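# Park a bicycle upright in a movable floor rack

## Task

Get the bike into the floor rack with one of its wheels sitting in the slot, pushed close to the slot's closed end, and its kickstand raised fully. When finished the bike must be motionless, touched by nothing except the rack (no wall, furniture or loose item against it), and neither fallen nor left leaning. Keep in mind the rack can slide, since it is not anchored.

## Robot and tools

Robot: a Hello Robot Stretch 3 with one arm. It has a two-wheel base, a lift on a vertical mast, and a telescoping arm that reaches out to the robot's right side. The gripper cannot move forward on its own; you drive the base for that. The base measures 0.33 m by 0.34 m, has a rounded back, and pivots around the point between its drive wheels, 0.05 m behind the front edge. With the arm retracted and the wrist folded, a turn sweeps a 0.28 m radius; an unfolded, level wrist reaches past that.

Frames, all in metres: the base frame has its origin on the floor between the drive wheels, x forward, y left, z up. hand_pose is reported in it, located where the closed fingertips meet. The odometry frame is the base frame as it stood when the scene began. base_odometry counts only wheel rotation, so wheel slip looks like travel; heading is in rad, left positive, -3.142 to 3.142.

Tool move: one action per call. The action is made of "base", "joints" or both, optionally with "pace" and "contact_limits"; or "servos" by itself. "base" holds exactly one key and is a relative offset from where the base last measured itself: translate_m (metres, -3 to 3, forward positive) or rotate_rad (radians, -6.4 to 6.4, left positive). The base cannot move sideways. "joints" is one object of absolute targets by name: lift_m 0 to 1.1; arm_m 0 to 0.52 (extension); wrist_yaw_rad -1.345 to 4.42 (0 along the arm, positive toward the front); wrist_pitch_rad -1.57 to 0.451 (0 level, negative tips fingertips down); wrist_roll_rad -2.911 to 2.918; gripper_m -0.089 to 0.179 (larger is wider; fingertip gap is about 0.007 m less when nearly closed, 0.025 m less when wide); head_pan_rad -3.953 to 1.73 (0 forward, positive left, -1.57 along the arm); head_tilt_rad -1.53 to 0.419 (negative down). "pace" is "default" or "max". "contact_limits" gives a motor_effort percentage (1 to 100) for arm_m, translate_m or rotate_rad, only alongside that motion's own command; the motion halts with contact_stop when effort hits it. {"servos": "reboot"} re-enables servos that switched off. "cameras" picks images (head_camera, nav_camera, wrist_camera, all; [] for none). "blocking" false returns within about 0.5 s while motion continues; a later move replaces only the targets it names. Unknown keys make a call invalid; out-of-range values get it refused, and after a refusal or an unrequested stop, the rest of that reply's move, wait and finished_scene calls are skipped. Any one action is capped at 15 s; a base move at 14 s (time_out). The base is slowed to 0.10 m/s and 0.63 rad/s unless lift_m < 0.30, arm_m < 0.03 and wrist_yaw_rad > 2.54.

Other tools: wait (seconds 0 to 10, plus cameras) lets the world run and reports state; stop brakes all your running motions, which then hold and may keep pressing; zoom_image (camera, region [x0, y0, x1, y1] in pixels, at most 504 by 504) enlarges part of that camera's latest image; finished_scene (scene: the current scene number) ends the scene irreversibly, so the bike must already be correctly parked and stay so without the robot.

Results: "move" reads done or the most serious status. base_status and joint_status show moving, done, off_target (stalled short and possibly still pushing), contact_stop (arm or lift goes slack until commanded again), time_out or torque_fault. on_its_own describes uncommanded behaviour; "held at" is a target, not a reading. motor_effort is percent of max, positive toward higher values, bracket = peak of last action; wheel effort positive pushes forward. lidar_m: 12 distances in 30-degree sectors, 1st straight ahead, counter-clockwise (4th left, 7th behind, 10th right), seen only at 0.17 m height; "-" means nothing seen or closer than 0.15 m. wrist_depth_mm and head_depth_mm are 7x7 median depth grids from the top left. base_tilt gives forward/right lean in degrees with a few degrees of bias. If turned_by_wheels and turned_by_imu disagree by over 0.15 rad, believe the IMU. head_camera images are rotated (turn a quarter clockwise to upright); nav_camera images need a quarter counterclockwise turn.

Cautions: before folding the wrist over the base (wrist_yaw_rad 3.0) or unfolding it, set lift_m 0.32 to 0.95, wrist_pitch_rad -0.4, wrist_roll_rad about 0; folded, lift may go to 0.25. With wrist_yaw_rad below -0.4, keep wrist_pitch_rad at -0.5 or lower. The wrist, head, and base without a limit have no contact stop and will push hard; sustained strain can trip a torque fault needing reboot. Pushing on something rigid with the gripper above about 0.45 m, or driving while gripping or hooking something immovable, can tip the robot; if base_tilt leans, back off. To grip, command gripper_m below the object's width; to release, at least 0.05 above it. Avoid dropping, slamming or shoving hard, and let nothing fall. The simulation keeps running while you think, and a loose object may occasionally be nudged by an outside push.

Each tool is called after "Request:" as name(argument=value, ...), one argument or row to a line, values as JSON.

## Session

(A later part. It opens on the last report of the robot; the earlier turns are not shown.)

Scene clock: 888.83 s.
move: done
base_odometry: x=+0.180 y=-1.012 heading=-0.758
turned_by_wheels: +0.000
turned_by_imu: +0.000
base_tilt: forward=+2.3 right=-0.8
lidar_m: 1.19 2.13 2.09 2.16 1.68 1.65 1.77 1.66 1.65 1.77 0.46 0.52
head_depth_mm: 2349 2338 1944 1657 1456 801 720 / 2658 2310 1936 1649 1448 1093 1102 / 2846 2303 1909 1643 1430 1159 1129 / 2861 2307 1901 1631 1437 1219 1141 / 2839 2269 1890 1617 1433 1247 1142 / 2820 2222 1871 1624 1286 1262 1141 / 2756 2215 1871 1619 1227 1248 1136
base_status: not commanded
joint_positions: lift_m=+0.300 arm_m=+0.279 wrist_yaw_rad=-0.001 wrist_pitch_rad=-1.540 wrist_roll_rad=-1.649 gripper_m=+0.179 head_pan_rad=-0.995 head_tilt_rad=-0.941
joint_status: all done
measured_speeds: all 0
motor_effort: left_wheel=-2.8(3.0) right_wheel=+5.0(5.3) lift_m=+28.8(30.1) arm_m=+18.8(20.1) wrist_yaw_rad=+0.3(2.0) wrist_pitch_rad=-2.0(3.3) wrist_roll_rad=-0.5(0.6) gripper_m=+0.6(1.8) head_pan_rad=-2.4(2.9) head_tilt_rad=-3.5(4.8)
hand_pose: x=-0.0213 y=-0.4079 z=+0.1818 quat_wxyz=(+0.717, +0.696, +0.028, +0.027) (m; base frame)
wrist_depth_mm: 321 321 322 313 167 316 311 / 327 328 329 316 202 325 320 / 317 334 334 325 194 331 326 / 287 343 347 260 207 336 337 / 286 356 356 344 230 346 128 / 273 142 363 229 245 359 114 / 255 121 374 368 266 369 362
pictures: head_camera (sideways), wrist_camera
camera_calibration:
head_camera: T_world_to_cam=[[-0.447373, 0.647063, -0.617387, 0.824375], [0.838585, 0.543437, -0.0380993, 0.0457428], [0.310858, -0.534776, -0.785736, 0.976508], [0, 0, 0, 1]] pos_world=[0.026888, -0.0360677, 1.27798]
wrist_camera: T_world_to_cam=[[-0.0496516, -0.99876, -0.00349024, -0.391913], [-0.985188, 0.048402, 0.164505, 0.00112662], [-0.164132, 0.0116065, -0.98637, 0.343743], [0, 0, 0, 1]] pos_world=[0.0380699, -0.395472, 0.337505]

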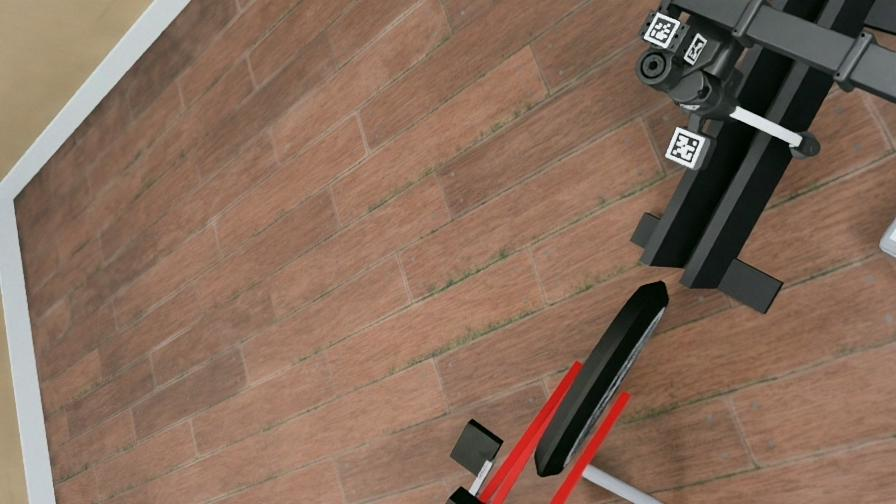

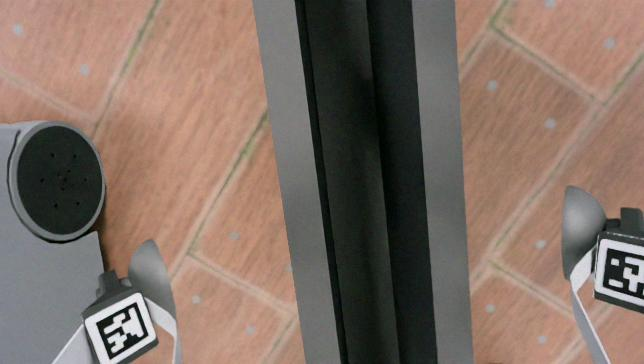

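Request:
move(
  joints={"lift_m": 0.214, "arm_m": 0.283},
  cameras=[],
)

Request:
move(
  joints={"gripper_m": 0.0},
  cameras=[],
)

Request:
move(
  base={"translate_m": 0.06},
  cameras=["wrist_camera", "head_camera"],
)

Request:
zoom_image(
  camera="head_camera",
  region=[540, 180, 840, 430],
)

Scene clock: 896.50 s.
move: done
base_odometry: x=+0.180 y=-1.012 heading=-0.758
turned_by_wheels: +0.000
turned_by_imu: -0.001
base_tilt: forward=+2.3 right=-0.8
lidar_m: 1.19 2.13 2.09 2.16 1.68 1.65 1.76 1.65 1.66 1.77 0.46 0.52
head_depth_mm: 2353 2345 1928 1664 1444 881 1054 / 2640 2307 1917 1649 1444 1066 1107 / 2873 2280 1918 1640 1435 1192 1136 / 2822 2255 1907 1634 1430 1218 1142 / 2835 2264 1880 1631 1426 1252 1143 / 2787 2226 1875 1611 1287 1269 1132 / 2772 2218 1867 1604 1228 1256 1133
base_status: not commanded
joint_positions: lift_m=+0.214 arm_m=+0.283 wrist_yaw_rad=-0.001 wrist_pitch_rad=-1.541 wrist_roll_rad=-1.649 gripper_m=+0.179 head_pan_rad=-0.995 head_tilt_rad=-0.941
joint_status: all done
measured_speeds: all 0
motor_effort: left_wheel=-2.7(3.0) right_wheel=+4.7(5.3) lift_m=+23.7(27.0) arm_m=+18.3(20.1) wrist_yaw_rad=+0.4(2.5) wrist_pitch_rad=-1.6(2.3) wrist_roll_rad=-0.3(0.6) gripper_m=+0.6(1.4) head_pan_rad=-2.1(2.6) head_tilt_rad=-5.0(5.0)
hand_pose: x=-0.0213 y=-0.4117 z=+0.0959 quat_wxyz=(+0.717, +0.696, +0.028, +0.027) (m; base frame)
wrist_depth_mm: 239 239 87 231 154 86 230 / 247 244 88 237 166 87 239 / 251 251 91 245 173 90 244 / 256 258 93 251 189 92 249 / 268 263 96 244 206 98 114 / 274 141 99 186 221 100 112 / - 121 103 156 245 101 271
pictures: none
No camera images: "cameras" was empty.

Scene clock: 899.13 s.
move: done
base_odometry: x=+0.180 y=-1.012 heading=-0.758
turned_by_wheels: +0.000
turned_by_imu: -0.001
base_tilt: forward=+2.3 right=-0.8
lidar_m: 1.19 2.13 2.09 2.17 1.68 1.65 1.77 1.66 1.65 1.76 0.46 0.52
head_depth_mm: 2356 2344 1939 1659 1450 879 1049 / 2640 2316 1913 1654 1443 1105 1101 / 2832 2290 1912 1639 1431 1171 1132 / 2865 2285 1902 1637 1435 1212 1142 / 2844 2275 1902 1618 1428 1244 1138 / 2795 2262 1877 1628 1191 1258 1133 / 2763 2206 1860 1604 1229 1247 1129
base_status: not commanded
joint_positions: lift_m=+0.214 arm_m=+0.283 wrist_yaw_rad=-0.001 wrist_pitch_rad=-1.528 wrist_roll_rad=-1.649 gripper_m=+0.003 head_pan_rad=-0.995 head_tilt_rad=-0.941
joint_status: all done
measured_speeds: all 0
motor_effort: left_wheel=-2.8(3.0) right_wheel=+4.9(5.5) lift_m=+22.2(25.3) arm_m=-0.8(18.7) wrist_yaw_rad=+1.8(2.2) wrist_pitch_rad=-3.9(5.6) wrist_roll_rad=-0.5(0.6) gripper_m=-59.0(98.9) head_pan_rad=-2.1(2.6) head_tilt_rad=-3.9(5.3)
hand_pose: x=-0.0213 y=-0.4151 z=+0.0957 quat_wxyz=(+0.721, +0.691, +0.028, +0.026) (m; base frame)
wrist_depth_mm: 236 - 122 233 142 86 233 / 242 243 89 240 147 88 241 / 250 249 91 246 160 91 246 / 256 257 93 248 156 93 255 / 263 265 96 256 164 96 137 / 270 144 98 263 179 98 112 / 279 118 102 260 200 101 277
pictures: none
No camera images: "cameras" was empty.

Scene clock: 900.83 s.
move: done
base_odometry: x=+0.224 y=-1.053 heading=-0.759
turned_by_wheels: -0.001
turned_by_imu: -0.013
base_tilt: forward=+2.3 right=-0.8
lidar_m: 1.14 2.09 2.05 2.18 1.74 1.70 1.80 1.69 1.69 1.79 0.43 0.51
head_depth_mm: 2353 2334 1939 1658 1451 878 1025 / 2631 2297 1933 1657 1432 1103 1091 / 2857 2291 1904 1635 1432 1184 1133 / 2891 2301 1899 1636 1432 1189 1145 / 2823 2274 1893 1616 1426 1246 1140 / 2782 2226 1877 1619 1152 1262 1137 / 2686 2237 1863 1606 1363 1242 1131
base_status: done
joint_positions: lift_m=+0.214 arm_m=+0.283 wrist_yaw_rad=+0.004 wrist_pitch_rad=-1.526 wrist_roll_rad=-1.645 gripper_m=+0.012 head_pan_rad=-0.995 head_tilt_rad=-0.941
joint_status: not commanded
measured_speeds: all 0
on_its_own: gripper_m is held at +0.011, not at your +0.000, by its stall guard, which is still easing; right_wheel is at rest, and its effort (+36.6) is outside its rest range (-21 to +21)
motor_effort: left_wheel=-10.8(11.9) right_wheel=+36.6(36.8) lift_m=+19.1(22.3) arm_m=-15.3(15.3) wrist_yaw_rad=-3.3(4.7) wrist_pitch_rad=-4.5(4.9) wrist_roll_rad=-1.7(2.0) gripper_m=-17.7(58.8) head_pan_rad=-1.8(2.6) head_tilt_rad=-3.7(4.8)
hand_pose: x=-0.0214 y=-0.4154 z=+0.0957 quat_wxyz=(+0.722, +0.691, +0.028, +0.027) (m; base frame)
wrist_depth_mm: 237 - 123 231 141 86 235 / 242 240 89 239 132 87 239 / 250 246 90 242 158 91 248 / 254 254 93 249 154 93 253 / 261 261 95 259 162 96 143 / 267 146 99 267 176 98 112 / 279 119 102 271 192 101 276
pictures: head_camera (sideways), wrist_camera
camera_calibration:
head_camera: T_world_to_cam=[[-0.447373, 0.647063, -0.617387, 0.824375], [0.838585, 0.543437, -0.0380993, 0.0457428], [0.310858, -0.534776, -0.785736, 0.976508], [0, 0, 0, 1]] pos_world=[0.026888, -0.0360677, 1.27798]
wrist_camera: T_world_to_cam=[[-0.0487115, -0.99876, 0.0102943, -0.401078], [-0.985265, 0.04974, 0.163644, 0.0162386], [-0.163953, -0.00217127, -0.986466, 0.253091], [0, 0, 0, 1]] pos_world=[0.0379574, -0.400839, 0.251137]

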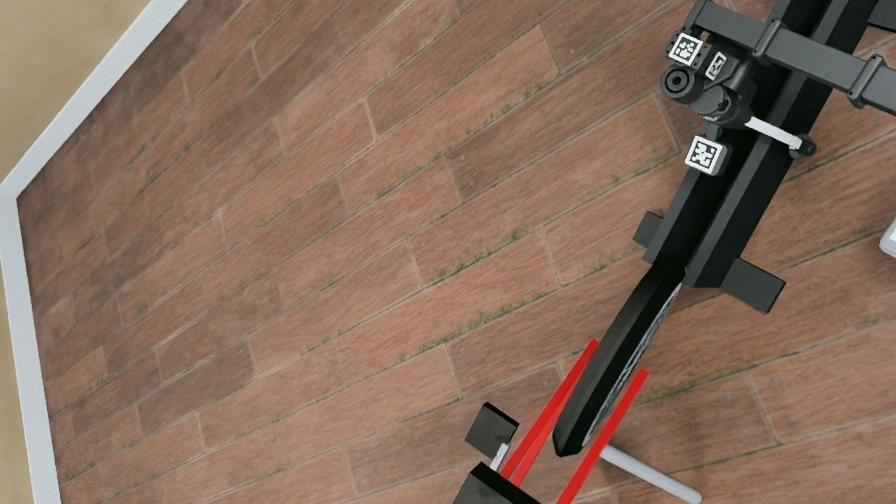

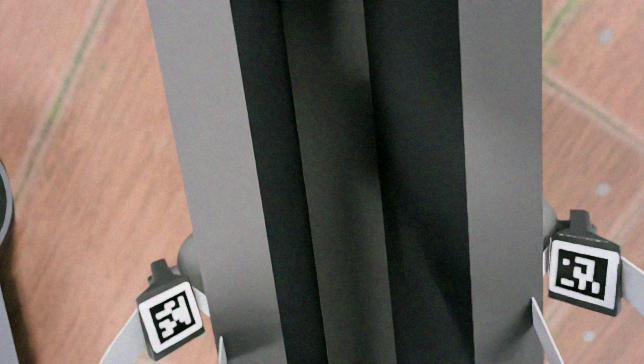

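Scaled by 1.680 from the camera's 896x504 image, which has a finer 1280x720 frame.

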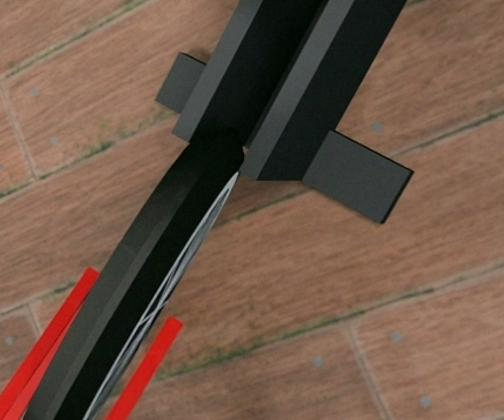

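Request:
move(
  base={"translate_m": 0.06},
  cameras=["head_camera"],
)

Request:
zoom_image(
  camera="head_camera",
  region=[540, 180, 840, 430],
)

Scene clock: 905.90 s.
move: done
base_odometry: x=+0.267 y=-1.094 heading=-0.760
turned_by_wheels: -0.001
turned_by_imu: -0.102
base_tilt: forward=+2.3 right=-0.9
lidar_m: 0.76 2.13 2.03 2.09 1.82 1.74 1.79 1.77 1.71 1.76 0.41 0.46
head_depth_mm: 2137 2265 1946 1657 1451 880 1065 / 2388 2329 1926 1643 1446 1112 1100 / 2675 2276 1909 1643 1437 1198 1132 / 2840 2278 1906 1623 1434 1171 1150 / 2848 2269 1902 1637 1413 1223 1139 / 2816 2246 1872 1621 1417 1237 1132 / 2732 2239 1857 1611 1216 1243 1129
base_status: done
joint_positions: lift_m=+0.214 arm_m=+0.283 wrist_yaw_rad=+0.027 wrist_pitch_rad=-1.523 wrist_roll_rad=-1.694 gripper_m=+0.017 head_pan_rad=-0.995 head_tilt_rad=-0.941
joint_status: not commanded
measured_speeds: all 0
on_its_own: gripper_m is held at +0.017, not at your +0.000, by its stall guard, which is not easing now; right_wheel is at rest, and its effort (+34.4) is outside its rest range (-21 to +21); wrist_yaw_rad is at rest, and its effort (-24.3) is outside its rest range (-9 to +9)
motor_effort: left_wheel=-7.1(9.2) right_wheel=+34.4(36.2) lift_m=+20.6(20.6) arm_m=-15.7(20.2) wrist_yaw_rad=-24.3(24.3) wrist_pitch_rad=-4.6(5.6) wrist_roll_rad=+14.7(14.8) gripper_m=-19.9(21.3) head_pan_rad=-1.9(2.6) head_tilt_rad=-4.2(5.2)
hand_pose: x=-0.0217 y=-0.4162 z=+0.0956 quat_wxyz=(+0.722, +0.688, +0.054, +0.052) (m; base frame)
wrist_depth_mm: 234 - 131 232 132 86 236 / 239 239 88 238 139 87 241 / 250 247 90 245 157 91 249 / 255 254 93 250 173 93 257 / 261 260 95 255 162 96 142 / 270 151 98 261 181 99 112 / 278 120 101 261 202 101 279
pictures: head_camera (sideways)
camera_calibration:
head_camera: T_world_to_cam=[[-0.447373, 0.647063, -0.617387, 0.824375], [0.838585, 0.543437, -0.0380993, 0.0457428], [0.310859, -0.534776, -0.785736, 0.976508], [0, 0, 0, 1]] pos_world=[0.026888, -0.0360677, 1.27798]

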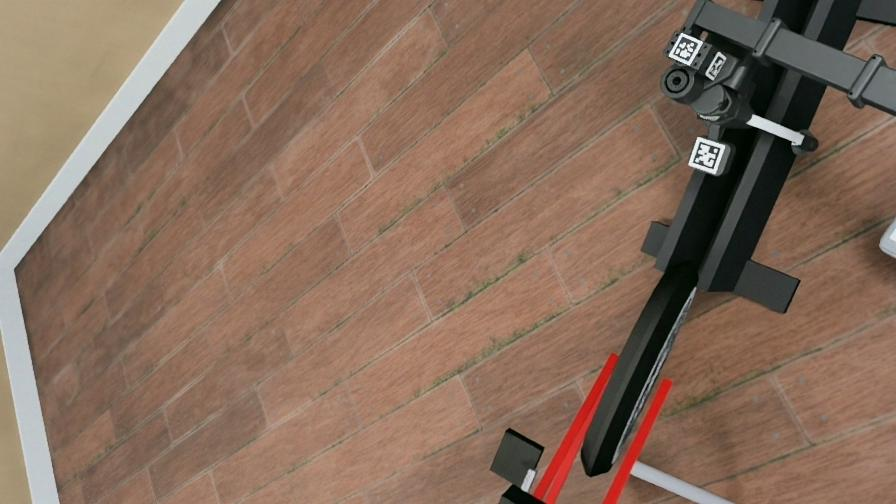

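Scaled by 1.680 from the camera's 896x504 image, which has a finer 1280x720 frame.

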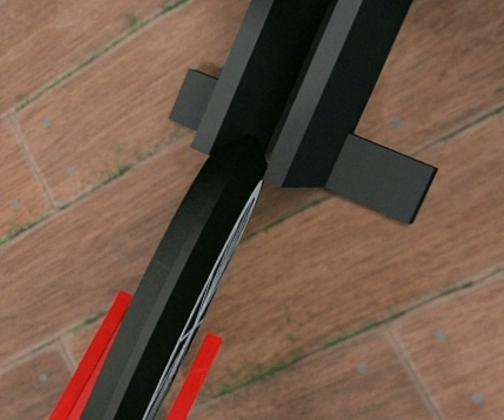

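Request:
move(
  joints={"arm_m": 0.313},
  cameras=["head_camera"],
)

Request:
zoom_image(
  camera="head_camera",
  region=[540, 180, 840, 430],
)

Scene clock: 913.37 s.
move: done
base_odometry: x=+0.267 y=-1.094 heading=-0.760
turned_by_wheels: +0.001
turned_by_imu: +0.000
base_tilt: forward=+2.3 right=-0.8
lidar_m: 0.76 2.12 2.03 2.09 1.82 1.73 1.79 1.77 1.71 1.76 0.41 0.46
head_depth_mm: 2148 2258 1937 1657 1445 877 1094 / 2431 2319 1927 1655 1450 1069 1120 / 2674 2295 1909 1649 1429 1177 1142 / 2868 2269 1892 1655 1439 1178 1145 / 2850 2284 1869 1627 1420 1223 1144 / 2857 2230 1896 1620 1420 1244 1133 / 2736 2235 1855 1605 1208 1243 1131
base_status: not commanded
joint_positions: lift_m=+0.214 arm_m=+0.313 wrist_yaw_rad=+0.068 wrist_pitch_rad=-1.557 wrist_roll_rad=-1.700 gripper_m=+0.020 head_pan_rad=-0.995 head_tilt_rad=-0.941
joint_status: all done
measured_speeds: all 0
on_its_own: wrist_yaw_rad is held at +0.044, not at your +0.000, by its stall guard, which is still easing; gripper_m is held at +0.019, not at your +0.000, by its stall guard, which is not easing now
motor_effort: left_wheel=-2.1(7.2) right_wheel=+8.6(32.1) lift_m=+8.0(20.6) arm_m=+25.8(27.0) wrist_yaw_rad=-20.0(21.0) wrist_pitch_rad=+1.5(5.1) wrist_roll_rad=+16.6(16.7) gripper_m=-20.4(21.5) head_pan_rad=-2.1(2.5) head_tilt_rad=-3.6(4.8)
hand_pose: x=-0.0227 y=-0.4375 z=+0.0962 quat_wxyz=(+0.708, +0.699, +0.070, +0.069) (m; base frame)
wrist_depth_mm: 243 89 133 235 112 231 232 / 249 91 119 242 119 235 236 / 258 94 97 247 136 243 244 / 265 261 97 253 162 251 250 / 272 271 99 259 172 97 254 / 278 141 101 266 166 99 112 / 289 118 105 227 188 102 271
pictures: head_camera (sideways)
camera_calibration:
head_camera: T_world_to_cam=[[-0.447373, 0.647063, -0.617387, 0.824375], [0.838585, 0.543437, -0.0380993, 0.0457428], [0.310858, -0.534776, -0.785736, 0.976508], [0, 0, 0, 1]] pos_world=[0.026888, -0.0360677, 1.27798]

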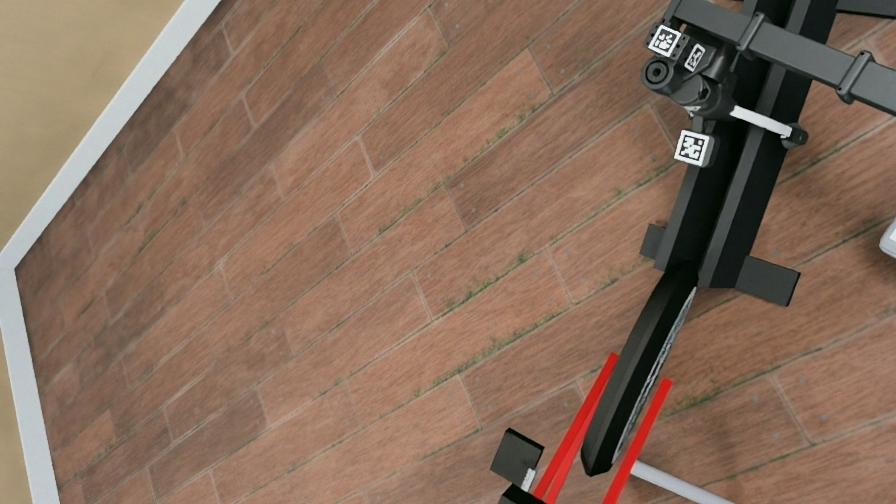

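Scaled by 1.680 from the camera's 896x504 image, which has a finer 1280x720 frame.

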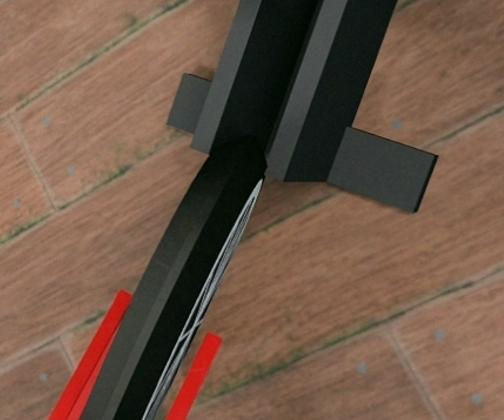

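Request:
move(
  joints={"gripper_m": 0.179},
  cameras=[],
)

Request:
move(
  joints={"lift_m": 0.5},
  cameras=[],
)

Request:
move(
  base={"translate_m": -0.47},
  joints={"arm_m": 0.02, "wrist_yaw_rad": 0, "head_pan_rad": -0.9, "head_tilt_rad": -0.85, "wrist_roll_rad": 0},
  cameras=["head_camera"],
)

Scene clock: 955.53 s.
move: done
base_odometry: x=+0.267 y=-1.094 heading=-0.759
turned_by_wheels: +0.000
turned_by_imu: -0.001
base_tilt: forward=+2.3 right=-0.8
lidar_m: 0.76 2.12 2.04 2.11 1.82 1.74 1.79 1.78 1.71 1.76 0.40 0.46
head_depth_mm: 2149 2247 1929 1655 1446 880 1103 / 2392 2321 1923 1650 1443 1071 1100 / 2685 2308 1919 1648 1439 1171 1144 / 2853 2279 1899 1634 1429 1177 1148 / 2847 2275 1876 1621 1428 1228 1142 / 2791 2243 1879 1619 1413 1239 1137 / 2706 2241 1867 1615 1209 1234 1135
base_status: not commanded
joint_positions: lift_m=+0.214 arm_m=+0.313 wrist_yaw_rad=+0.087 wrist_pitch_rad=-1.550 wrist_roll_rad=-1.656 gripper_m=+0.179 head_pan_rad=-0.995 head_tilt_rad=-0.941
joint_status: all done
measured_speeds: all 0
on_its_own: wrist_yaw_rad is held at +0.085, not at your +0.000, by its stall guard, which is not easing now
motor_effort: left_wheel=-0.1(1.2) right_wheel=+4.4(5.2) lift_m=+28.9(28.9) arm_m=-18.4(18.4) wrist_yaw_rad=-1.6(10.3) wrist_pitch_rad=+0.0(1.8) wrist_roll_rad=+1.8(11.8) gripper_m=+0.9(83.0) head_pan_rad=-1.9(2.6) head_tilt_rad=-4.3(4.8)
hand_pose: x=-0.0230 y=-0.4393 z=+0.0960 quat_wxyz=(+0.712, +0.697, +0.061, +0.060) (m; base frame)
wrist_depth_mm: 240 87 150 232 102 231 230 / 248 90 132 240 115 237 236 / 253 92 106 245 122 241 243 / 262 95 96 252 125 247 250 / 269 266 97 256 163 254 128 / 278 141 100 261 163 97 114 / 282 119 103 219 213 100 269
pictures: none
No camera images: "cameras" was empty.

Scene clock: 958.97 s.
move: done
base_odometry: x=+0.267 y=-1.094 heading=-0.759
turned_by_wheels: +0.000
turned_by_imu: -0.001
base_tilt: forward=+2.3 right=-0.8
lidar_m: 0.76 2.13 2.03 2.10 1.82 1.74 1.79 1.77 1.71 1.76 0.40 0.46
head_depth_mm: 2138 2246 1938 1650 735 1250 1044 / 2425 2314 1931 1656 1436 1222 1134 / 2667 2281 1916 1639 1447 1196 1150 / 2857 2282 1909 1650 1422 1172 1148 / 2823 2264 1904 1631 1430 1229 1140 / 2770 2244 1879 1620 1423 1238 1135 / 2716 2229 1867 1608 1208 1241 1127
base_status: not commanded
joint_positions: lift_m=+0.500 arm_m=+0.313 wrist_yaw_rad=+0.087 wrist_pitch_rad=-1.549 wrist_roll_rad=-1.656 gripper_m=+0.179 head_pan_rad=-0.995 head_tilt_rad=-0.941
joint_status: all done
measured_speeds: all 0
on_its_own: wrist_yaw_rad is held at +0.085, not at your +0.000, by its stall guard, which is not easing now
motor_effort: left_wheel=-0.4(0.4) right_wheel=+4.0(4.3) lift_m=+28.6(30.3) arm_m=-16.1(19.0) wrist_yaw_rad=-1.4(2.8) wrist_pitch_rad=-0.4(0.8) wrist_roll_rad=+1.7(2.0) gripper_m=+0.0(1.7) head_pan_rad=-1.7(2.7) head_tilt_rad=-4.2(4.8)
hand_pose: x=-0.0229 y=-0.4395 z=+0.3820 quat_wxyz=(+0.712, +0.697, +0.061, +0.060) (m; base frame)
wrist_depth_mm: 513 516 507 489 500 496 488 / 522 525 528 413 508 512 515 / 385 453 529 516 526 516 521 / 392 458 547 534 546 532 531 / 401 463 570 551 543 548 129 / 415 142 582 562 563 564 114 / 427 122 612 569 597 590 572
pictures: none
No camera images: "cameras" was empty.

Scene clock: 964.80 s.
move: done
base_odometry: x=-0.074 y=-0.771 heading=-0.759
turned_by_wheels: +0.000
turned_by_imu: -0.003
base_tilt: forward=+2.3 right=-0.8
lidar_m: 1.02 2.36 2.25 1.94 1.39 1.33 1.37 1.54 1.46 1.53 2.06 0.76
head_depth_mm: 1987 2155 2152 1800 1526 1333 1181 / 2285 2460 2161 1790 1532 1340 1180 / 2660 2717 2157 1780 1524 1277 1176 / 3108 2654 2141 1759 1516 1217 1165 / 3298 2692 2098 1755 1498 1250 1166 / 3229 2590 2088 1754 1497 1259 1164 / 3098 2649 2084 1741 1427 1303 1161
base_status: done
joint_positions: lift_m=+0.500 arm_m=+0.020 wrist_yaw_rad=+0.001 wrist_pitch_rad=-1.549 wrist_roll_rad=-0.005 gripper_m=+0.179 head_pan_rad=-0.905 head_tilt_rad=-0.853
joint_status: all done
measured_speeds: all 0
motor_effort: left_wheel=+0.9(5.1) right_wheel=-3.4(7.9) lift_m=+25.5(28.9) arm_m=-16.6(20.5) wrist_yaw_rad=-0.4(2.8) wrist_pitch_rad=+0.0(1.2) wrist_roll_rad=+1.6(4.9) gripper_m=+1.0(1.6) head_pan_rad=+2.4(3.6) head_tilt_rad=+1.1(5.3)
hand_pose: x=-0.0216 y=-0.1464 z=+0.3820 quat_wxyz=(+0.507, +0.496, -0.503, -0.494) (m; base frame)
wrist_depth_mm: 506 510 509 502 505 497 494 / 545 525 530 518 499 515 514 / 543 547 538 525 517 513 515 / 555 560 547 381 385 384 538 / 567 566 576 398 395 388 130 / 587 141 575 398 403 404 114 / 604 122 593 421 413 412 590
pictures: head_camera (sideways)
camera_calibration:
head_camera: T_world_to_cam=[[-0.467839, 0.559065, -0.684524, 0.911979], [0.788692, 0.61362, -0.0378757, 0.0457604], [0.398863, -0.557598, -0.728006, 0.9009], [0, 0, 0, 1]] pos_world=[0.0312329, -0.0355953, 1.28186]

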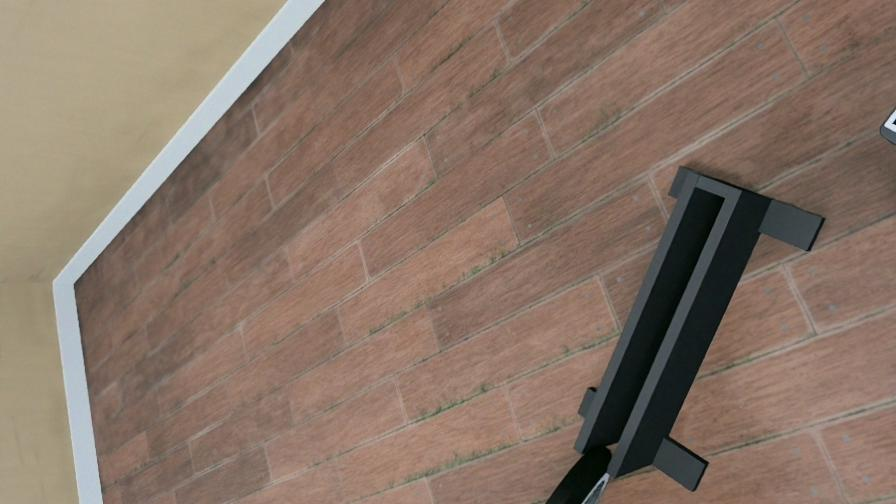

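Request:
zoom_image(
  camera="head_camera",
  region=[540, 130, 860, 504],
)

Scaled by 1.348 from the camera's 896x504 image, which has a finer 1280x720 frame.

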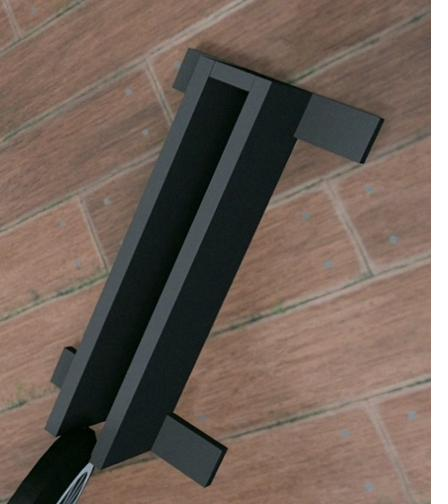

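Request:
move(
  joints={"head_pan_rad": -0.45, "head_tilt_rad": -0.75},
  cameras=["head_camera"],
)

Request:
zoom_image(
  camera="head_camera",
  region=[400, 200, 800, 504],
)

Scene clock: 981.30 s.
move: done
base_odometry: x=-0.074 y=-0.771 heading=-0.759
turned_by_wheels: +0.000
turned_by_imu: -0.001
base_tilt: forward=+2.3 right=-0.8
lidar_m: 1.02 2.36 2.25 1.94 1.39 1.32 1.37 1.54 1.46 1.54 2.06 0.76
head_depth_mm: 3104 3323 2546 1994 1652 1414 1205 / 3104 3392 2515 1982 1638 1400 1123 / 3077 3323 2461 1958 1629 1275 1172 / 3102 3358 2458 1969 1631 1315 1208 / 3098 3294 2446 1958 1364 1390 1208 / 3104 3303 2450 1530 1534 1371 1201 / 3116 3270 2422 1777 1604 1363 1192
base_status: not commanded
joint_positions: lift_m=+0.500 arm_m=+0.020 wrist_yaw_rad=+0.001 wrist_pitch_rad=-1.549 wrist_roll_rad=-0.005 gripper_m=+0.179 head_pan_rad=-0.456 head_tilt_rad=-0.754
joint_status: all done
measured_speeds: all 0
motor_effort: left_wheel=+0.8(1.1) right_wheel=-3.5(3.6) lift_m=+23.3(24.0) arm_m=-12.8(13.9) wrist_yaw_rad=-0.6(1.9) wrist_pitch_rad=-0.3(1.0) wrist_roll_rad=+1.5(1.8) gripper_m=+0.3(1.8) head_pan_rad=+3.4(4.6) head_tilt_rad=+2.1(6.9)
hand_pose: x=-0.0216 y=-0.1464 z=+0.3820 quat_wxyz=(+0.507, +0.496, -0.503, -0.494) (m; base frame)
wrist_depth_mm: 511 514 519 501 512 496 495 / 525 521 527 516 521 512 500 / 538 536 536 522 521 515 521 / 560 549 548 384 377 378 526 / 587 574 557 394 400 385 130 / 591 141 580 398 406 398 114 / 599 121 590 417 413 402 572
pictures: head_camera (sideways)
camera_calibration:
head_camera: T_world_to_cam=[[-0.600831, 0.268964, -0.752769, 1.00173], [0.446837, 0.893838, -0.0372796, 0.0470745], [0.662827, -0.358763, -0.657229, 0.807234], [0, 0, 0, 1]] pos_world=[0.0457791, -0.0219001, 1.28636]

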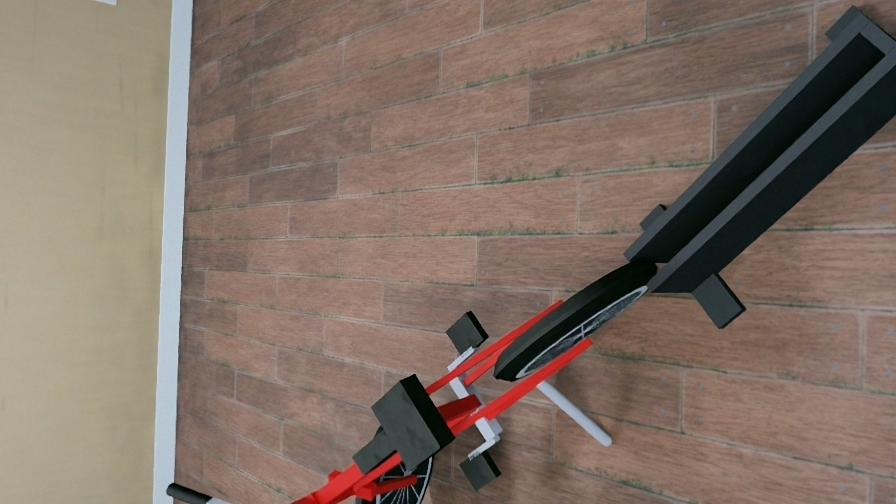

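Scaled by 1.260 from the camera's 896x504 image, which has a finer 1280x720 frame.

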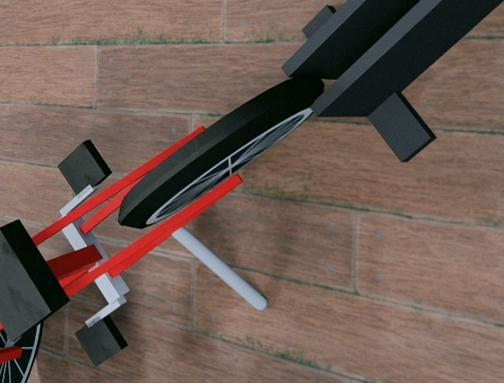

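Request:
move(
  base={"translate_m": -0.072},
  cameras=[],
)

Request:
move(
  base={"rotate_rad": 1.74},
  joints={"head_pan_rad": -1.7, "head_tilt_rad": -0.85},
  cameras=[],
)

Request:
move(
  base={"translate_m": -0.3},
  cameras=["head_camera"],
)

Scene clock: 1006.73 s.
move: done
base_odometry: x=-0.126 y=-0.721 heading=-0.759
turned_by_wheels: +0.000
turned_by_imu: -0.001
base_tilt: forward=+2.3 right=-0.8
lidar_m: 1.09 2.40 2.29 1.85 1.32 1.27 1.31 1.50 1.42 1.50 2.01 0.82
head_depth_mm: 3145 3414 2524 2010 1665 1399 1197 / 3129 3454 2514 2004 1649 1395 1131 / 3131 3343 2481 1988 1627 1273 1190 / 3165 3401 2474 1950 1638 1302 1209 / 3179 3346 2467 1960 1519 1379 1208 / 3153 3293 2450 1617 1565 1380 1197 / 3141 3246 2426 1817 1613 1371 1188
base_status: done
joint_positions: lift_m=+0.500 arm_m=+0.020 wrist_yaw_rad=+0.001 wrist_pitch_rad=-1.549 wrist_roll_rad=-0.005 gripper_m=+0.179 head_pan_rad=-0.456 head_tilt_rad=-0.754
joint_status: not commanded
measured_speeds: all 0
motor_effort: left_wheel=+0.1(4.0) right_wheel=-4.1(7.9) lift_m=+23.8(23.9) arm_m=-8.3(10.2) wrist_yaw_rad=-0.5(2.0) wrist_pitch_rad=-0.4(1.0) wrist_roll_rad=+1.4(1.8) gripper_m=+1.0(1.6) head_pan_rad=+2.8(3.7) head_tilt_rad=+1.9(2.5)
hand_pose: x=-0.0216 y=-0.1464 z=+0.3820 quat_wxyz=(+0.507, +0.496, -0.503, -0.494) (m; base frame)
wrist_depth_mm: 510 509 516 505 502 503 498 / 530 534 527 512 518 505 503 / 549 541 541 525 515 517 518 / 561 549 557 386 381 378 530 / 573 573 555 396 393 389 128 / 591 141 582 398 405 398 113 / 602 121 602 415 406 413 571
pictures: none
No camera images: "cameras" was empty.

Scene clock: 1010.60 s.
move: done
base_odometry: x=-0.126 y=-0.721 heading=+0.981
turned_by_wheels: +1.740
turned_by_imu: +1.728
base_tilt: forward=+2.3 right=-0.8
lidar_m: 1.58 1.28 1.27 1.38 1.45 1.43 1.59 2.43 0.82 1.65 2.30 2.29
head_depth_mm: 3188 2814 2210 1822 1521 1232 1145 / 3321 2781 2013 1446 1472 1327 1179 / 3441 2597 1817 1754 1535 1327 516 / 3566 2751 2090 1783 1520 1320 519 / 3506 2737 2163 1781 1519 1330 1173 / 3277 2751 2155 1776 1517 1315 1169 / 2931 2663 2122 1759 1507 1319 1165
base_status: done
joint_positions: lift_m=+0.500 arm_m=+0.020 wrist_yaw_rad=+0.001 wrist_pitch_rad=-1.549 wrist_roll_rad=-0.005 gripper_m=+0.179 head_pan_rad=-1.695 head_tilt_rad=-0.839
joint_status: all done
measured_speeds: all 0
motor_effort: left_wheel=-3.3(7.2) right_wheel=+6.5(10.1) lift_m=+26.2(26.3) arm_m=-13.9(14.0) wrist_yaw_rad=+0.1(2.1) wrist_pitch_rad=+0.0(0.8) wrist_roll_rad=+1.6(1.8) gripper_m=+0.5(1.8) head_pan_rad=-2.1(4.1) head_tilt_rad=-5.0(8.7)
hand_pose: x=-0.0216 y=-0.1464 z=+0.3820 quat_wxyz=(+0.507, +0.496, -0.503, -0.494) (m; base frame)
wrist_depth_mm: 513 512 510 502 494 499 487 / 542 518 524 517 506 506 494 / 547 541 532 538 519 514 516 / 565 548 554 386 380 380 527 / 583 565 556 395 386 384 129 / 592 141 588 394 401 396 114 / 610 121 600 424 408 407 560
pictures: none
No camera images: "cameras" was empty.

Scene clock: 1014.73 s.
move: done
base_odometry: x=-0.293 y=-0.970 heading=+0.980
turned_by_wheels: +0.000
turned_by_imu: -0.002
base_tilt: forward=+2.3 right=-0.8
lidar_m: 1.82 1.46 1.45 1.50 1.21 1.19 1.33 2.03 0.69 0.70 2.54 2.52
head_depth_mm: 3011 2830 2217 1820 1550 1345 1187 / 3185 2820 2191 1809 1547 1338 1164 / 3333 2780 2175 1782 1537 1273 516 / 3396 2756 1804 1485 1442 1304 519 / 3548 2526 1982 1756 1526 1317 1168 / 3538 2754 2139 1780 1510 1317 1163 / 3218 2676 2131 1763 1499 1314 1167
base_status: done
joint_positions: lift_m=+0.500 arm_m=+0.020 wrist_yaw_rad=+0.001 wrist_pitch_rad=-1.549 wrist_roll_rad=-0.005 gripper_m=+0.179 head_pan_rad=-1.695 head_tilt_rad=-0.839
joint_status: not commanded
measured_speeds: all 0
motor_effort: left_wheel=-6.3(7.9) right_wheel=+1.3(4.7) lift_m=+28.6(28.6) arm_m=-18.4(19.3) wrist_yaw_rad=+0.3(1.9) wrist_pitch_rad=-0.3(0.8) wrist_roll_rad=+1.4(1.8) gripper_m=+1.3(1.6) head_pan_rad=-2.0(3.0) head_tilt_rad=-5.6(5.8)
hand_pose: x=-0.0216 y=-0.1464 z=+0.3820 quat_wxyz=(+0.507, +0.496, -0.503, -0.494) (m; base frame)
wrist_depth_mm: 516 521 504 506 496 386 489 / 524 529 518 514 513 392 493 / 548 541 532 530 500 402 525 / 555 548 545 387 383 376 535 / 568 582 561 393 389 384 130 / 598 140 576 401 403 396 114 / 607 122 588 412 416 405 564
pictures: head_camera (sideways)
camera_calibration:
head_camera: T_world_to_cam=[[0.0661193, 0.716645, -0.694297, 0.921457], [0.991044, -0.128072, -0.0378155, 0.0444483], [-0.11602, -0.685578, -0.718695, 0.891931], [0, 0, 0, 1]] pos_world=[-0.00149418, -0.043177, 1.28247]

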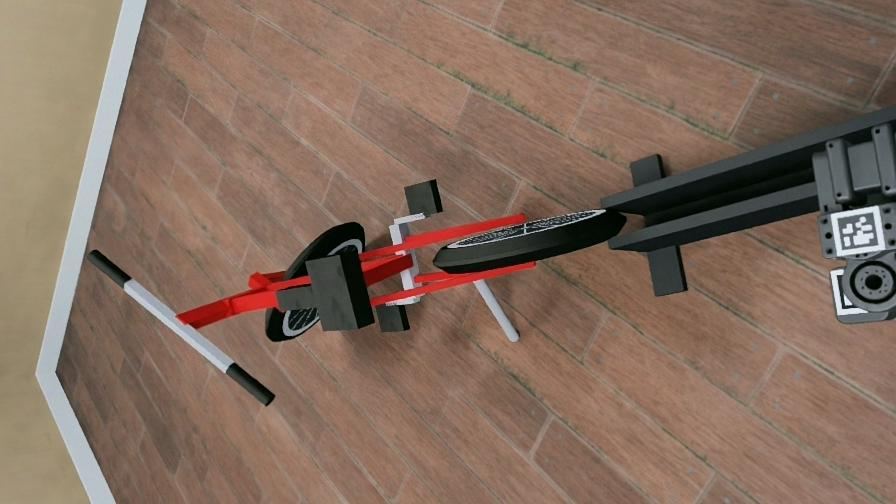

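Request:
move(
  base={"translate_m": -0.19},
  joints={"head_pan_rad": -1.57},
  cameras=["head_camera", "nav_camera"],
)

Scene clock: 1033.70 s.
move: done
base_odometry: x=-0.399 y=-1.128 heading=+0.980
turned_by_wheels: +0.000
turned_by_imu: -0.002
base_tilt: forward=+2.3 right=-0.8
lidar_m: 1.97 1.58 1.56 1.32 1.06 1.07 1.17 1.79 3.15 0.66 2.70 2.67
head_depth_mm: 3017 2821 2222 1813 1551 1338 1192 / 3191 2828 2181 1818 1543 1333 1185 / 3373 2787 2173 1810 1532 1335 518 / 3602 2753 1982 1673 1472 1252 1063 / 3582 2560 1336 1660 1445 1306 1168 / 3327 2690 2136 1782 1506 1313 1163 / 3092 2698 2120 1769 1499 1316 1158
base_status: done
joint_positions: lift_m=+0.500 arm_m=+0.020 wrist_yaw_rad=+0.001 wrist_pitch_rad=-1.549 wrist_roll_rad=-0.005 gripper_m=+0.179 head_pan_rad=-1.575 head_tilt_rad=-0.839
joint_status: all done
measured_speeds: all 0
motor_effort: left_wheel=-2.9(14.6) right_wheel=-0.3(4.0) lift_m=+27.6(29.0) arm_m=-17.6(18.5) wrist_yaw_rad=-1.1(2.1) wrist_pitch_rad=-0.3(0.8) wrist_roll_rad=+1.4(1.8) gripper_m=+0.5(1.8) head_pan_rad=+2.6(3.6) head_tilt_rad=-5.5(5.8)
hand_pose: x=-0.0216 y=-0.1464 z=+0.3820 quat_wxyz=(+0.507, +0.496, -0.503, -0.494) (m; base frame)
wrist_depth_mm: 516 513 507 503 421 399 492 / 536 524 525 515 455 389 504 / 544 536 536 519 456 512 525 / 549 547 546 384 378 374 525 / 575 574 558 393 391 385 130 / 588 141 584 394 398 397 113 / 616 122 590 420 413 412 577
pictures: head_camera (sideways), nav_camera (sideways)
camera_calibration:
head_camera: T_world_to_cam=[[-0.0195038, 0.719425, -0.694297, 0.921979], [0.99924, -0.00940501, -0.0378155, 0.0443983], [-0.0337353, -0.694507, -0.718695, 0.891429], [0, 0, 0, 1]] pos_world=[0.00369009, -0.0437735, 1.28247]
nav_camera: T_world_to_cam=[[-0.0628552, -0.733513, 0.676763, -0.839502], [-0.997473, 0.0236592, -0.0669983, 0.139788], [0.0331324, -0.679264, -0.733146, 0.910387], [0, 0, 0, 1]] pos_world=[0.0565041, -0.000699465, 1.24496]

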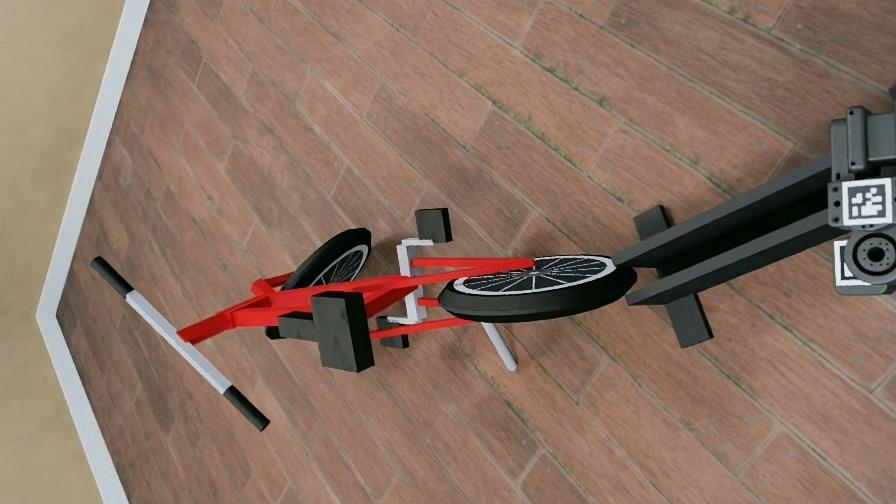

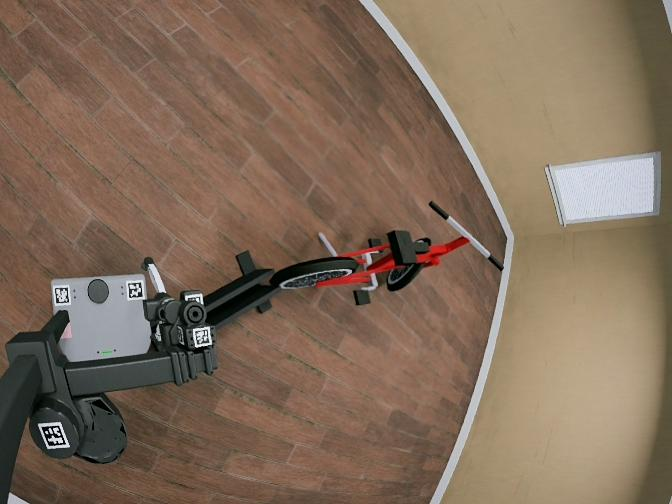

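Request:
move(
  base={"translate_m": 0.055},
  joints={"wrist_pitch_rad": -0.8, "arm_m": 0.4, "lift_m": 0.4, "head_pan_rad": -1.6, "head_tilt_rad": -0.8},
  cameras=["head_camera", "wrist_camera"],
)

Scene clock: 1059.70 s.
move: done
base_odometry: x=-0.368 y=-1.082 heading=+0.980
turned_by_wheels: +0.000
turned_by_imu: -0.002
base_tilt: forward=+2.3 right=-0.8
lidar_m: 1.92 1.55 1.53 1.38 1.10 1.12 1.21 1.85 3.17 0.66 2.66 2.63
head_depth_mm: 3004 3033 2351 1900 1584 1372 1203 / 3181 3010 2316 1870 1579 1363 1195 / 3404 2982 2301 1856 1509 734 628 / 3591 2866 2211 1609 854 1269 1171 / 3668 2923 1515 1755 1495 1346 1190 / 3429 2919 2237 1833 1555 1342 1183 / 3061 2874 2245 1830 1542 1341 1180
base_status: done
joint_positions: lift_m=+0.400 arm_m=+0.400 wrist_yaw_rad=+0.000 wrist_pitch_rad=-0.815 wrist_roll_rad=-0.004 gripper_m=+0.179 head_pan_rad=-1.595 head_tilt_rad=-0.804
joint_status: all done
measured_speeds: all 0
motor_effort: left_wheel=+1.6(6.8) right_wheel=+5.8(10.1) lift_m=+24.3(25.4) arm_m=+19.2(21.5) wrist_yaw_rad=+0.1(1.6) wrist_pitch_rad=+2.7(4.5) wrist_roll_rad=+1.0(1.7) gripper_m=+1.2(1.8) head_pan_rad=-2.3(3.6) head_tilt_rad=+1.1(4.5)
hand_pose: x=-0.0216 y=-0.7032 z=+0.3358 quat_wxyz=(+0.651, +0.281, -0.648, -0.280) (m; base frame)
wrist_depth_mm: 912 877 866 216 716 723 691 / 811 766 743 199 639 650 613 / 732 674 664 195 581 583 579 / 641 629 601 194 529 550 514 / 580 564 553 212 331 492 129 / 529 142 494 469 230 467 114 / 500 121 465 448 286 412 408
pictures: head_camera (sideways), wrist_camera
camera_calibration:
head_camera: T_world_to_cam=[[-0.00635443, 0.694394, -0.719566, 0.954831], [0.998846, -0.0298461, -0.0376227, 0.0441515], [-0.0476013, -0.718975, -0.693404, 0.85862], [0, 0, 0, 1]] pos_world=[0.00283823, -0.0443846, 1.2841]
wrist_camera: T_world_to_cam=[[-0.991946, 0.0662098, -0.107974, 0.0773059], [0.115172, 0.826237, -0.551424, 0.800998], [0.0527026, -0.559419, -0.827208, 0.0486163], [0, 0, 0, 1]] pos_world=[-0.0181316, -0.639735, 0.490252]

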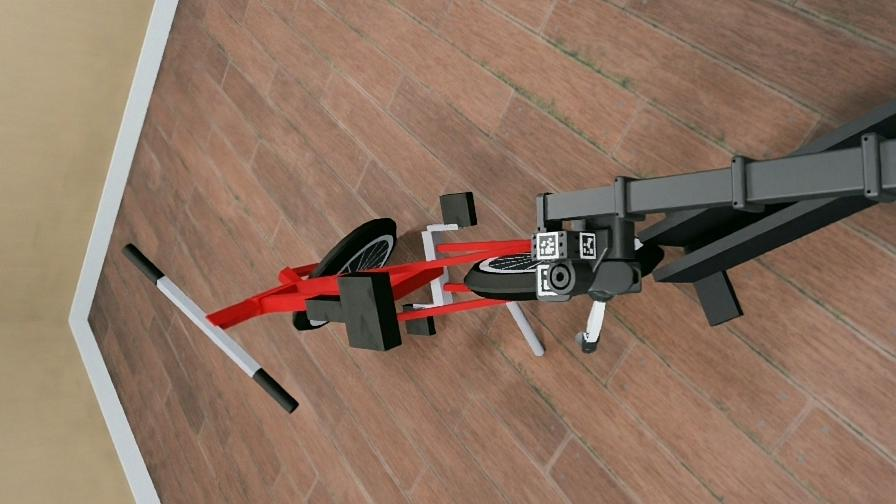

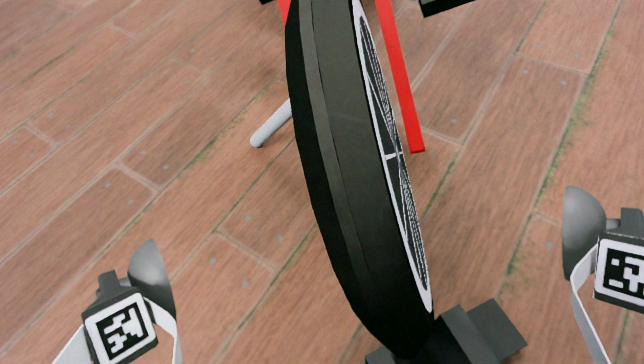

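Request:
move(
  joints={"arm_m": 0.465, "lift_m": 0.346},
  cameras=["wrist_camera"],
)

Scene clock: 1065.10 s.
move: done
base_odometry: x=-0.368 y=-1.082 heading=+0.980
turned_by_wheels: +0.000
turned_by_imu: -0.001
base_tilt: forward=+2.3 right=-0.8
lidar_m: 1.92 1.54 1.53 1.38 1.10 1.11 1.22 1.86 3.19 0.67 2.66 2.63
head_depth_mm: 2989 3070 2365 1897 1591 1364 1206 / 3166 3030 2309 1880 1581 1362 1191 / 3353 3010 2299 1876 1541 1277 679 / 3580 2887 2219 1614 932 1280 1167 / 3680 2934 1502 1745 1518 1352 1176 / 3425 2917 2250 1849 1553 1336 1173 / 3061 2898 2239 1826 1547 1338 1174
base_status: not commanded
joint_positions: lift_m=+0.346 arm_m=+0.465 wrist_yaw_rad=+0.000 wrist_pitch_rad=-0.814 wrist_roll_rad=-0.004 gripper_m=+0.179 head_pan_rad=-1.595 head_tilt_rad=-0.804
joint_status: all done
measured_speeds: all 0
motor_effort: left_wheel=+1.6(1.8) right_wheel=+5.8(6.3) lift_m=+22.9(25.4) arm_m=+18.4(21.0) wrist_yaw_rad=+0.2(1.5) wrist_pitch_rad=+2.5(3.2) wrist_roll_rad=+1.2(1.3) gripper_m=-0.1(1.8) head_pan_rad=-2.0(2.8) head_tilt_rad=+1.2(2.2)
hand_pose: x=-0.0216 y=-0.7683 z=+0.2818 quat_wxyz=(+0.651, +0.281, -0.648, -0.280) (m; base frame)
wrist_depth_mm: 840 808 756 124 641 653 623 / 730 692 657 116 257 569 549 / 629 626 590 112 259 524 514 / 575 548 539 110 154 479 462 / 516 496 479 109 143 438 129 / 477 141 448 108 118 407 114 / 439 121 413 127 119 381 365
pictures: wrist_camera
camera_calibration:
wrist_camera: T_world_to_cam=[[-0.991947, 0.066189, -0.107987, 0.0757725], [0.115172, 0.826132, -0.551581, 0.824942], [0.0527026, -0.559576, -0.827102, -0.0325647], [0, 0, 0, 1]] pos_world=[-0.0181316, -0.704749, 0.436271]

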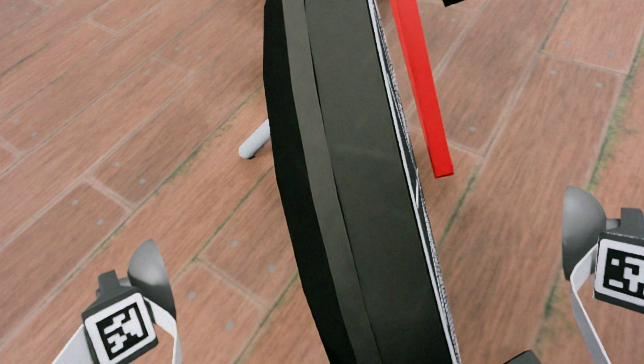

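Request:
move(
  joints={"gripper_m": -0.02},
  cameras=["wrist_camera"],
)

Request:
move(
  base={"translate_m": -0.05},
  cameras=["wrist_camera", "head_camera"],
)

Scene clock: 1071.97 s.
move: done
base_odometry: x=-0.368 y=-1.082 heading=+0.980
turned_by_wheels: +0.000
turned_by_imu: -0.001
base_tilt: forward=+2.3 right=-0.8
lidar_m: 1.92 1.55 1.53 1.38 1.10 1.12 1.21 1.86 3.18 0.66 2.66 2.63
head_depth_mm: 2972 3041 2337 1886 1595 1368 1202 / 3144 2959 2319 1882 1577 1360 1199 / 3424 2949 2309 1868 1544 809 677 / 3619 2876 2219 1622 935 1275 1165 / 3690 2933 1515 1752 1524 1344 1186 / 3430 2890 2254 1850 1550 1337 1173 / 3041 2907 2233 1817 1545 1328 1168
base_status: not commanded
joint_positions: lift_m=+0.346 arm_m=+0.465 wrist_yaw_rad=-0.005 wrist_pitch_rad=-0.814 wrist_roll_rad=-0.004 gripper_m=-0.019 head_pan_rad=-1.595 head_tilt_rad=-0.804
joint_status: all done
measured_speeds: all 0
motor_effort: left_wheel=-1.2(1.8) right_wheel=+6.1(6.2) lift_m=+24.9(24.9) arm_m=+8.6(13.1) wrist_yaw_rad=+3.8(5.0) wrist_pitch_rad=+2.8(3.1) wrist_roll_rad=+1.2(1.3) gripper_m=-30.3(98.4) head_pan_rad=-2.6(3.0) head_tilt_rad=+0.9(2.1)
hand_pose: x=-0.0223 y=-0.7683 z=+0.2818 quat_wxyz=(+0.650, +0.279, -0.648, -0.281) (m; base frame)
wrist_depth_mm: 817 774 745 124 662 661 630 / 720 679 641 117 258 580 564 / 639 620 576 112 263 527 508 / 569 545 529 110 158 476 460 / 513 499 492 109 127 436 432 / 476 457 129 114 119 124 396 / 442 429 390 111 117 378 369
pictures: wrist_camera
camera_calibration:
wrist_camera: T_world_to_cam=[[-0.991606, 0.0711107, -0.107981, 0.0787791], [0.119267, 0.82555, -0.551582, 0.824675], [0.0499202, -0.559831, -0.827102, -0.0327793], [0, 0, 0, 1]] pos_world=[-0.0186021, -0.704764, 0.436271]

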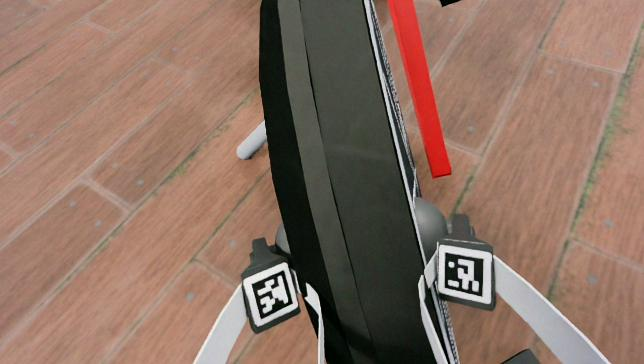

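Scene clock: 1073.70 s.
move: done
base_odometry: x=-0.396 y=-1.124 heading=+0.982
turned_by_wheels: +0.002
turned_by_imu: +0.028
base_tilt: forward=+2.3 right=-0.8
lidar_m: 1.91 1.57 1.56 1.31 1.07 1.08 1.19 1.86 3.15 0.66 2.67 2.67
head_depth_mm: 3025 3072 2333 1893 1584 1372 1198 / 3224 3018 2319 1896 1580 1362 1200 / 3384 3008 2294 1878 1529 1282 676 / 3621 2854 2227 1609 936 1244 1148 / 3641 2866 1488 1699 1487 1328 1183 / 3387 2901 2195 1842 1554 1342 1178 / 3016 2919 2238 1837 1542 1343 1173
base_status: done
joint_positions: lift_m=+0.346 arm_m=+0.465 wrist_yaw_rad=+0.048 wrist_pitch_rad=-0.806 wrist_roll_rad=+0.010 gripper_m=-0.016 head_pan_rad=-1.595 head_tilt_rad=-0.803
joint_status: not commanded
measured_speeds: all 0
on_its_own: left_wheel is at rest, and its effort (+31.6) is outside its rest range (-21 to +21); right_wheel is at rest, and its effort (-53.5) is outside its rest range (-21 to +21); wrist_yaw_rad is at rest, and its effort (-40.8) is outside its rest range (-9 to +9)
motor_effort: left_wheel=+31.6(39.8) right_wheel=-53.5(68.6) lift_m=+28.3(28.7) arm_m=-4.4(8.7) wrist_yaw_rad=-40.8(53.4) wrist_pitch_rad=+0.9(3.0) wrist_roll_rad=-3.4(3.5) gripper_m=-14.1(30.7) head_pan_rad=-2.2(3.0) head_tilt_rad=+1.0(2.3)
hand_pose: x=-0.0139 y=-0.7698 z=+0.2831 quat_wxyz=(+0.654, +0.292, -0.646, -0.263) (m; base frame)
wrist_depth_mm: 861 828 772 132 320 648 615 / 742 697 653 122 253 576 553 / 652 635 601 117 260 534 507 / 582 563 530 113 252 480 464 / 537 517 492 113 139 437 422 / 483 469 129 112 125 400 398 / 444 441 126 115 162 371 367
pictures: head_camera (sideways), wrist_camera
camera_calibration:
head_camera: T_world_to_cam=[[-0.00632308, 0.693898, -0.720046, 0.955455], [0.998844, -0.0299342, -0.0376185, 0.0441461], [-0.0476574, -0.719451, -0.692906, 0.857974], [0, 0, 0, 1]] pos_world=[0.00283518, -0.0443966, 1.28413]
wrist_camera: T_world_to_cam=[[-0.992655, 0.0275984, -0.117791, 0.0566511], [0.089089, 0.82547, -0.557371, 0.826848], [0.0818501, -0.563771, -0.821866, -0.0370326], [0, 0, 0, 1]] pos_world=[-0.014397, -0.70498, 0.437098]

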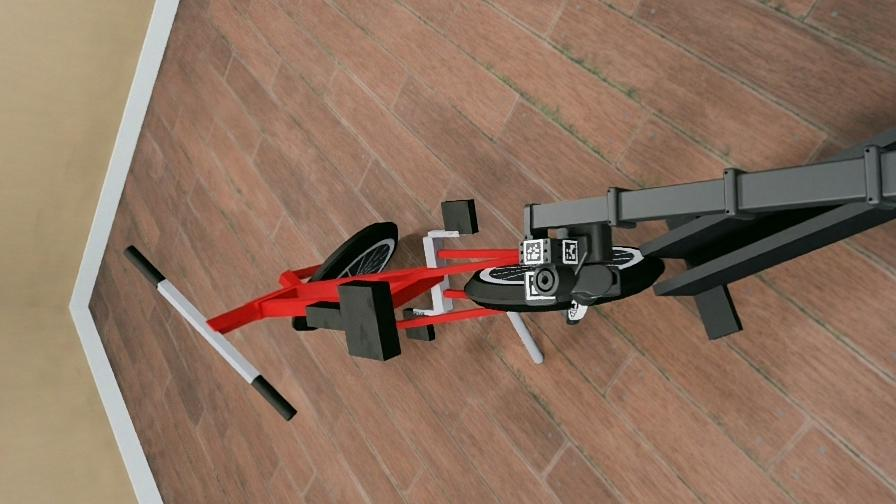

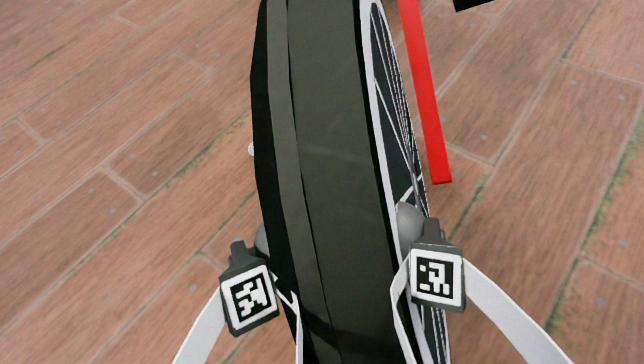

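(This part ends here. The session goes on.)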